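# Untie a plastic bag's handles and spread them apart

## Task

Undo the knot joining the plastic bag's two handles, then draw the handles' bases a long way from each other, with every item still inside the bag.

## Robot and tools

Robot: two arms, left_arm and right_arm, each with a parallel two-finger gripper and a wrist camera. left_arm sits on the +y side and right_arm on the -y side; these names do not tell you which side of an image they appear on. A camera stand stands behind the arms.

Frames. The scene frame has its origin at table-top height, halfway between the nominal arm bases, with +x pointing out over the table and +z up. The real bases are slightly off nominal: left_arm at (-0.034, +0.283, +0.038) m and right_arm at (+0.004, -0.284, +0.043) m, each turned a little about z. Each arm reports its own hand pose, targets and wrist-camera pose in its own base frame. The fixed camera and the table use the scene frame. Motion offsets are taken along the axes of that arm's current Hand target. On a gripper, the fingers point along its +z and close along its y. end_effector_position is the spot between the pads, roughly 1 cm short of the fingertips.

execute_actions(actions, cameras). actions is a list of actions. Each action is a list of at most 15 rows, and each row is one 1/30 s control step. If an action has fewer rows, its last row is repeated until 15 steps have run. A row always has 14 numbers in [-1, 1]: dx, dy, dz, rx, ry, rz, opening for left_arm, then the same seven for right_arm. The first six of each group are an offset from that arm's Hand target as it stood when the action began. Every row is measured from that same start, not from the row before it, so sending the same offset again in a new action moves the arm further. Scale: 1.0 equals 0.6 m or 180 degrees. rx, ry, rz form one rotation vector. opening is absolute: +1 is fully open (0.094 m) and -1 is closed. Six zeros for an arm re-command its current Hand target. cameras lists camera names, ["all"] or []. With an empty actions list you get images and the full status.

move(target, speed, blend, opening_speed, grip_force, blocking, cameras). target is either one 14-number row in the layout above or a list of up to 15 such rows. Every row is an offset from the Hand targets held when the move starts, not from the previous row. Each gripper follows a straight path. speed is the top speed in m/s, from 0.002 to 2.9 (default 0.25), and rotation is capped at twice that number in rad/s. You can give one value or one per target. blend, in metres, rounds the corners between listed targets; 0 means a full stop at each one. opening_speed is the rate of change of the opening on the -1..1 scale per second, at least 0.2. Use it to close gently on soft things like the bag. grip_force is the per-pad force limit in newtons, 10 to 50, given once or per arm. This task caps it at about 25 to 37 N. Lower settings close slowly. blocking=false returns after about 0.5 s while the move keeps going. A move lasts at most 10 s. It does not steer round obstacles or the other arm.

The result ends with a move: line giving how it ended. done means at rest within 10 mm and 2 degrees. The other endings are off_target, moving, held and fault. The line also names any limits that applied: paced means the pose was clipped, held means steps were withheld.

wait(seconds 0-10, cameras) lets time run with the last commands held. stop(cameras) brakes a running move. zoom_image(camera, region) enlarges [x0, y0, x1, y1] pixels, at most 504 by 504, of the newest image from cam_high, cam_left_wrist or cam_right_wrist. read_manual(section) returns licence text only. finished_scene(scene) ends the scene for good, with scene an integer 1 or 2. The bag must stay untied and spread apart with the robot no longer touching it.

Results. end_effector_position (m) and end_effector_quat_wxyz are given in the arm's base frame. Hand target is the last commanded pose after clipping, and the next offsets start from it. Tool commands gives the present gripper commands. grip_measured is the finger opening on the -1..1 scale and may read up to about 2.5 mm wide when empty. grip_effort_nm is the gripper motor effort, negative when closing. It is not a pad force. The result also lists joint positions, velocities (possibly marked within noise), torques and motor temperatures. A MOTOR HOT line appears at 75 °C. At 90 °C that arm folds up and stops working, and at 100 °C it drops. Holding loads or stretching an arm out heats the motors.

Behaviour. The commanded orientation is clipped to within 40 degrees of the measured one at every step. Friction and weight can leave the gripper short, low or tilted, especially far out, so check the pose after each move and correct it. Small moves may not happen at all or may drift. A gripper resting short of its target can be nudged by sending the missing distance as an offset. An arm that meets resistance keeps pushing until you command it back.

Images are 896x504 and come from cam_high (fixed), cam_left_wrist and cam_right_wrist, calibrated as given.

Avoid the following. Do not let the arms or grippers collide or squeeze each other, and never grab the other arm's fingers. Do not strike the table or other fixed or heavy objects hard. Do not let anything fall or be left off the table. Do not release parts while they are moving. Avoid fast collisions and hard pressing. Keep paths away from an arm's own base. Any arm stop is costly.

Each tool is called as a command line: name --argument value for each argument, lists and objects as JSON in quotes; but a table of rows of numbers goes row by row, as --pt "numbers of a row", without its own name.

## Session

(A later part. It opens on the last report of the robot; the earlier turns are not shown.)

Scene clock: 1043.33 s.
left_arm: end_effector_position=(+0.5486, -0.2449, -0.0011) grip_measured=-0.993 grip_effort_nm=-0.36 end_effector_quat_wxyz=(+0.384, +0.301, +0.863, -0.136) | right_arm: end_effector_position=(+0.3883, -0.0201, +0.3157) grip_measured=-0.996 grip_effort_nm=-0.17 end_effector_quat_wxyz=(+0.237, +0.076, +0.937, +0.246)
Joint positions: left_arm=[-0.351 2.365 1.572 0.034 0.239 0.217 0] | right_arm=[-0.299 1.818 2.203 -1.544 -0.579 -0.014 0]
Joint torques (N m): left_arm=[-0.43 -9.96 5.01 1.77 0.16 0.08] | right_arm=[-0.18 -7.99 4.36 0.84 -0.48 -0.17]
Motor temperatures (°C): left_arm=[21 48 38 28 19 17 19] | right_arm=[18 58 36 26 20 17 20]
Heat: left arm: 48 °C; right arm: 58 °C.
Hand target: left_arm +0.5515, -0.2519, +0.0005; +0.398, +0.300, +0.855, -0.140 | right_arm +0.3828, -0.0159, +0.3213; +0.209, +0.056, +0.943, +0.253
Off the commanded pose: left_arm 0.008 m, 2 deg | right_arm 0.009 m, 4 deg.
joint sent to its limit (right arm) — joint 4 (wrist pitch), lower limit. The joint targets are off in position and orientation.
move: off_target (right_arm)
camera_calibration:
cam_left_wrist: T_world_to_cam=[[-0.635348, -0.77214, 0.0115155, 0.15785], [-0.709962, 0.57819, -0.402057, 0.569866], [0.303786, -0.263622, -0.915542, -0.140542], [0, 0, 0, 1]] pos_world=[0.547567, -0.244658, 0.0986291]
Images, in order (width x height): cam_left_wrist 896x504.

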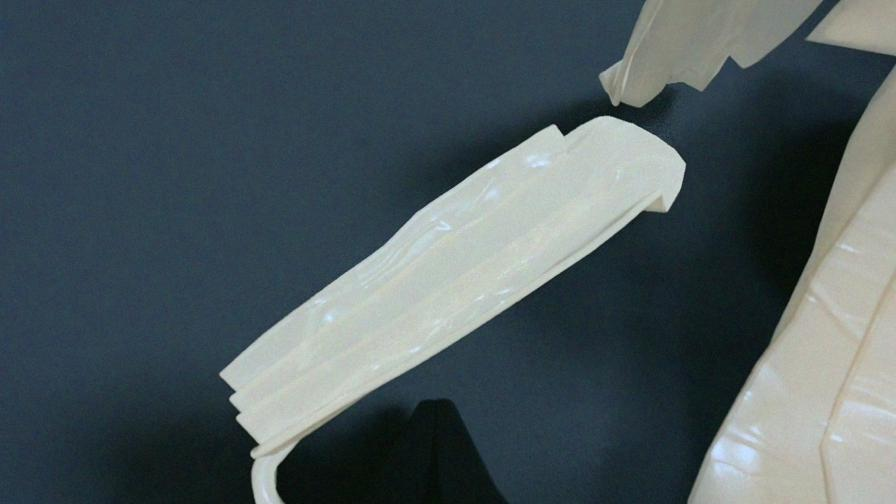

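move --pt "0.03 0.13 -0.13 0 0 0 -1 0 0 0 0 0 0 -1" --speed 0.08 --cameras '["cam_left_wrist","cam_high"]'

zoom_image --camera "cam_high" --region '[380, 140, 580, 340]'

Scene clock: 1053.30 s.
left_arm: end_effector_position=(+0.5450, -0.1486, +0.0081) grip_measured=-0.993 grip_effort_nm=-0.36 end_effector_quat_wxyz=(+0.382, +0.296, +0.864, -0.139) | right_arm: end_effector_position=(+0.3883, -0.0201, +0.3157) grip_measured=-0.996 grip_effort_nm=-0.17 end_effector_quat_wxyz=(+0.237, +0.076, +0.937, +0.246)
Joint positions: left_arm=[-0.15 2.26 1.435 0.018 0.384 0.353 0] | right_arm=[-0.299 1.818 2.203 -1.544 -0.579 -0.014 0]
Joint torques (N m): left_arm=[0.29 -14.74 4.77 1.08 0.4 0.23] | right_arm=[-0.2 -7.79 4.52 0.8 -0.48 -0.18]
Motor temperatures (°C): left_arm=[21 49 38 28 19 17 19] | right_arm=[18 56 36 26 20 17 20]
Heat: left arm: 49 °C; right arm: 56 °C.
Hand target: left_arm +0.5447, -0.1464, +0.0368; +0.398, +0.300, +0.855, -0.140 | right_arm +0.3828, -0.0159, +0.3213; +0.209, +0.056, +0.943, +0.253
Off the commanded pose: left_arm 0.029 m, 2 deg | right_arm 0.009 m, 4 deg.
joint sent to its limit (right arm) — joint 4 (wrist pitch), lower limit. The joint targets are off in position and orientation.
move: off_target (left_arm, right_arm)
camera_calibration:
cam_left_wrist: T_world_to_cam=[[-0.630514, -0.775831, 0.0232166, 0.226651], [-0.716624, 0.570386, -0.401385, 0.517841], [0.298165, -0.269717, -0.915615, -0.103513], [0, 0, 0, 1]] pos_world=[0.544868, -0.147445, 0.107814]
Images, in order (width x height): cam_high 896x504, cam_left_wrist 896x504.

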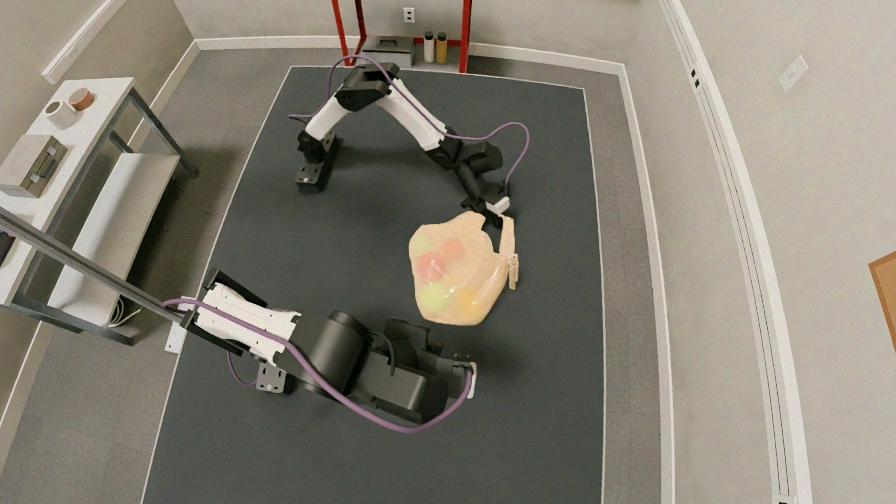

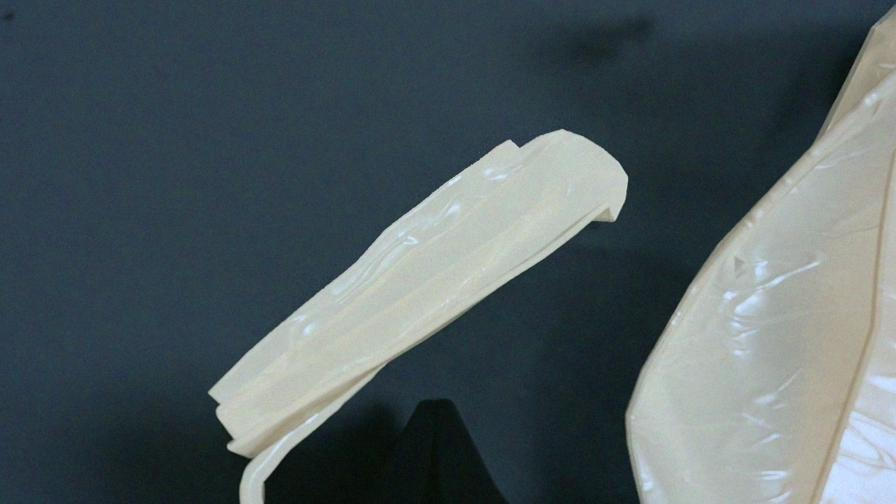

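Scaled by 2.520 from the camera's 896x504 image, which has a finer 1280x720 frame.

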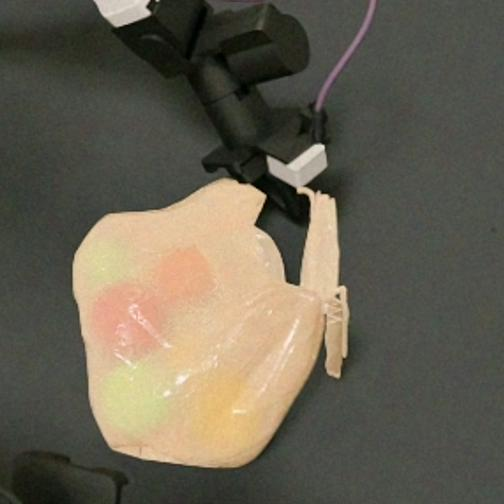

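move --pt "0.067 0.05 -0.107 0 0 0 -1 0 0 0 0 0 0 -1" --pt "0.14 0.11 -0.21 0 0 0 -1 0 0 0 0 0 0 -1" --speed 0.08 --blend 0.02 --cameras '["cam_left_wrist","cam_high"]'

zoom_image --camera "cam_high" --region '[380, 140, 580, 340]'

Scene clock: 1063.53 s.
left_arm: end_effector_position=(+0.4705, -0.0012, +0.0320) grip_measured=-0.993 grip_effort_nm=-0.36 end_effector_quat_wxyz=(+0.383, +0.293, +0.864, -0.142) | right_arm: end_effector_position=(+0.3883, -0.0201, +0.3157) grip_measured=-0.996 grip_effort_nm=-0.17 end_effector_quat_wxyz=(+0.237, +0.076, +0.937, +0.246)
Joint positions: left_arm=[0.215 2 1.147 -0.109 0.622 0.668 0] | right_arm=[-0.299 1.818 2.203 -1.544 -0.579 -0.014 0]
Joint torques (N m): left_arm=[0.25 -12.14 4.66 0.88 0.59 0.23] | right_arm=[-0.08 -7.94 4.49 0.87 -0.46 -0.21]
Heat: left arm: 52 °C; right arm: 54 °C.
Hand target: left_arm +0.4685, -0.0008, +0.0536; +0.398, +0.300, +0.855, -0.140 | right_arm +0.3828, -0.0159, +0.3213; +0.209, +0.056, +0.943, +0.253
Off the commanded pose: left_arm 0.022 m, 2 deg | right_arm 0.009 m, 4 deg.
joint sent to its limit (right arm) — joint 4 (wrist pitch), lower limit. The joint targets are off in position and orientation.
move: off_target (left_arm, right_arm)
camera_calibration:
cam_left_wrist: T_world_to_cam=[[-0.628635, -0.77714, 0.0295388, 0.292378], [-0.718393, 0.565728, -0.404801, 0.390916], [0.297876, -0.275692, -0.913928, -0.0195911], [0, 0, 0, 1]] pos_world=[0.470466, 0.000664847, 0.131702]
Images, in order (width x height): cam_high 896x504, cam_left_wrist 896x504.

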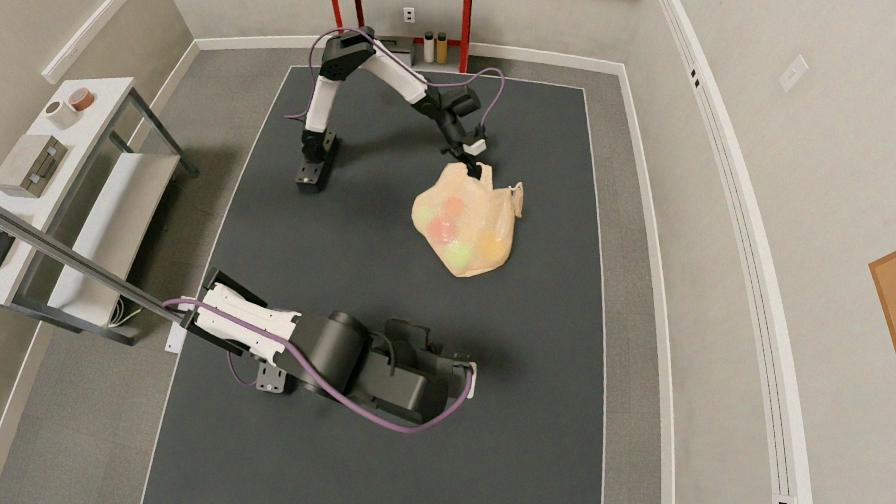

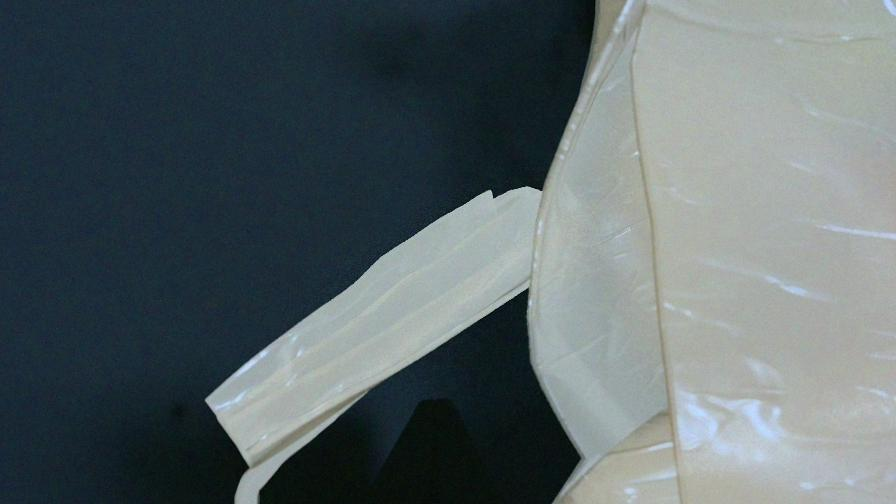

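Scaled by 2.520 from the camera's 896x504 image, which has a finer 1280x720 frame.

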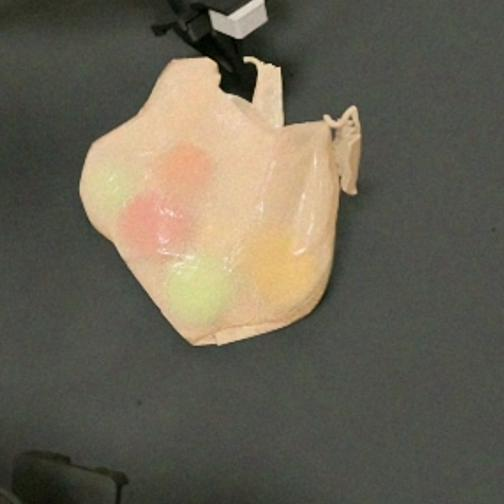

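move --pt "-0.1 0.08 -0.02 0 0 0 -1 0 0 0 0 0 0 -1" --pt "-0.04 0.08 0.05 0 0 0 -1 0 0 0 0 0 0 -1" --pt "-0.04 0.08 0.05 0 0 0 -0.5 0 0 0 0 0 0 -1" --pt "-0.04 0.08 -0.2 0 0 0 -0.5 0 0 0 0 0 0 -1" --speed 0.12 --cameras '["cam_high","cam_left_wrist"]'

zoom_image --camera "cam_high" --region '[380, 100, 580, 300]'

Scene clock: 1083.33 s.
left_arm: end_effector_position=(+0.4351, +0.0862, +0.1174) grip_measured=-0.503 grip_effort_nm=0.14 end_effector_quat_wxyz=(+0.371, +0.284, +0.871, -0.153) | right_arm: end_effector_position=(+0.3883, -0.0201, +0.3157) grip_measured=-0.996 grip_effort_nm=-0.17 end_effector_quat_wxyz=(+0.237, +0.076, +0.937, +0.246)
Joint positions: left_arm=[0.465 1.895 1.414 -0.69 0.745 0.938 0.023] | right_arm=[-0.299 1.818 2.203 -1.544 -0.579 -0.014 0]
Joint torques (N m): left_arm=[0.23 -11.36 8.21 0.62 0.73 0.23] | right_arm=[-0.29 -7.92 4.62 0.79 -0.51 -0.24]
Motor temperatures (°C): left_arm=[21 51 37 26 19 17 19] | right_arm=[18 51 35 26 20 17 20]
Heat: left arm: 51 °C; right arm: 51 °C.
Hand target: left_arm +0.4389, +0.0845, +0.1491; +0.398, +0.300, +0.855, -0.140 | right_arm +0.3828, -0.0159, +0.3213; +0.209, +0.056, +0.943, +0.253
Off the commanded pose: left_arm 0.032 m, 4 deg | right_arm 0.009 m, 4 deg.
joint sent to its limit (right arm) — joint 4 (wrist pitch), lower limit. The joint targets are off in position and orientation.
move: off_target (left_arm, right_arm)
camera_calibration:
cam_left_wrist: T_world_to_cam=[[-0.620781, -0.781278, 0.0650778, 0.328259], [-0.73653, 0.552752, -0.389858, 0.357791], [0.268616, -0.289948, -0.918573, 0.1076], [0, 0, 0, 1]] pos_world=[0.438397, 0.0898902, 0.216964]
Images, in order (width x height): cam_high 896x504, cam_left_wrist 896x504.

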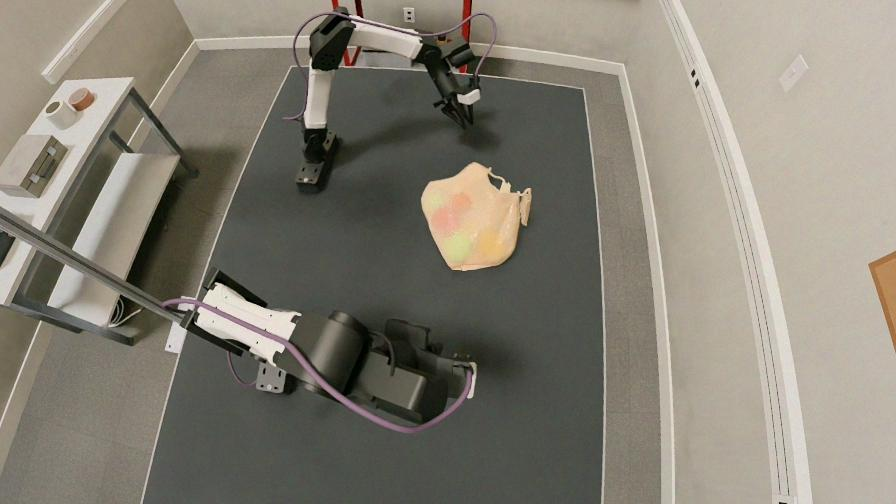

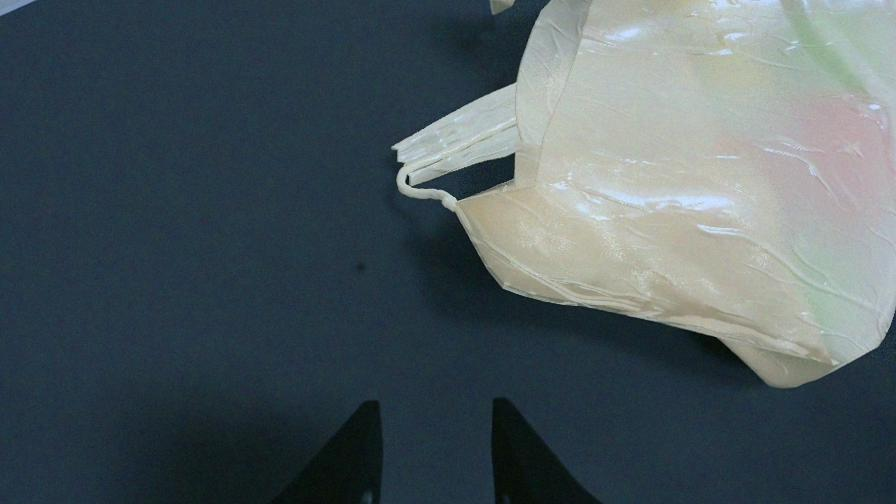

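Scaled by 2.520 from the camera's 896x504 image, which has a finer 1280x720 frame.

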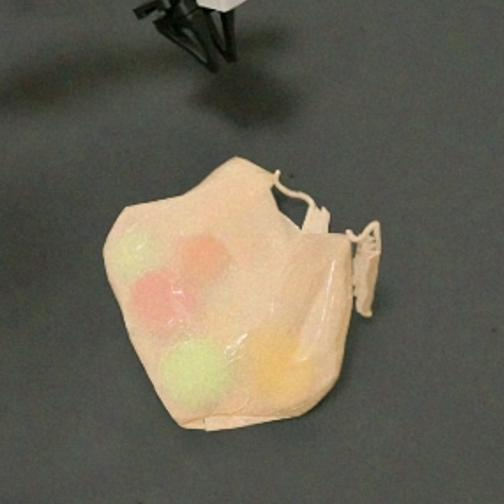

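finished_scene --scene 1

The scene is finished: the task was done.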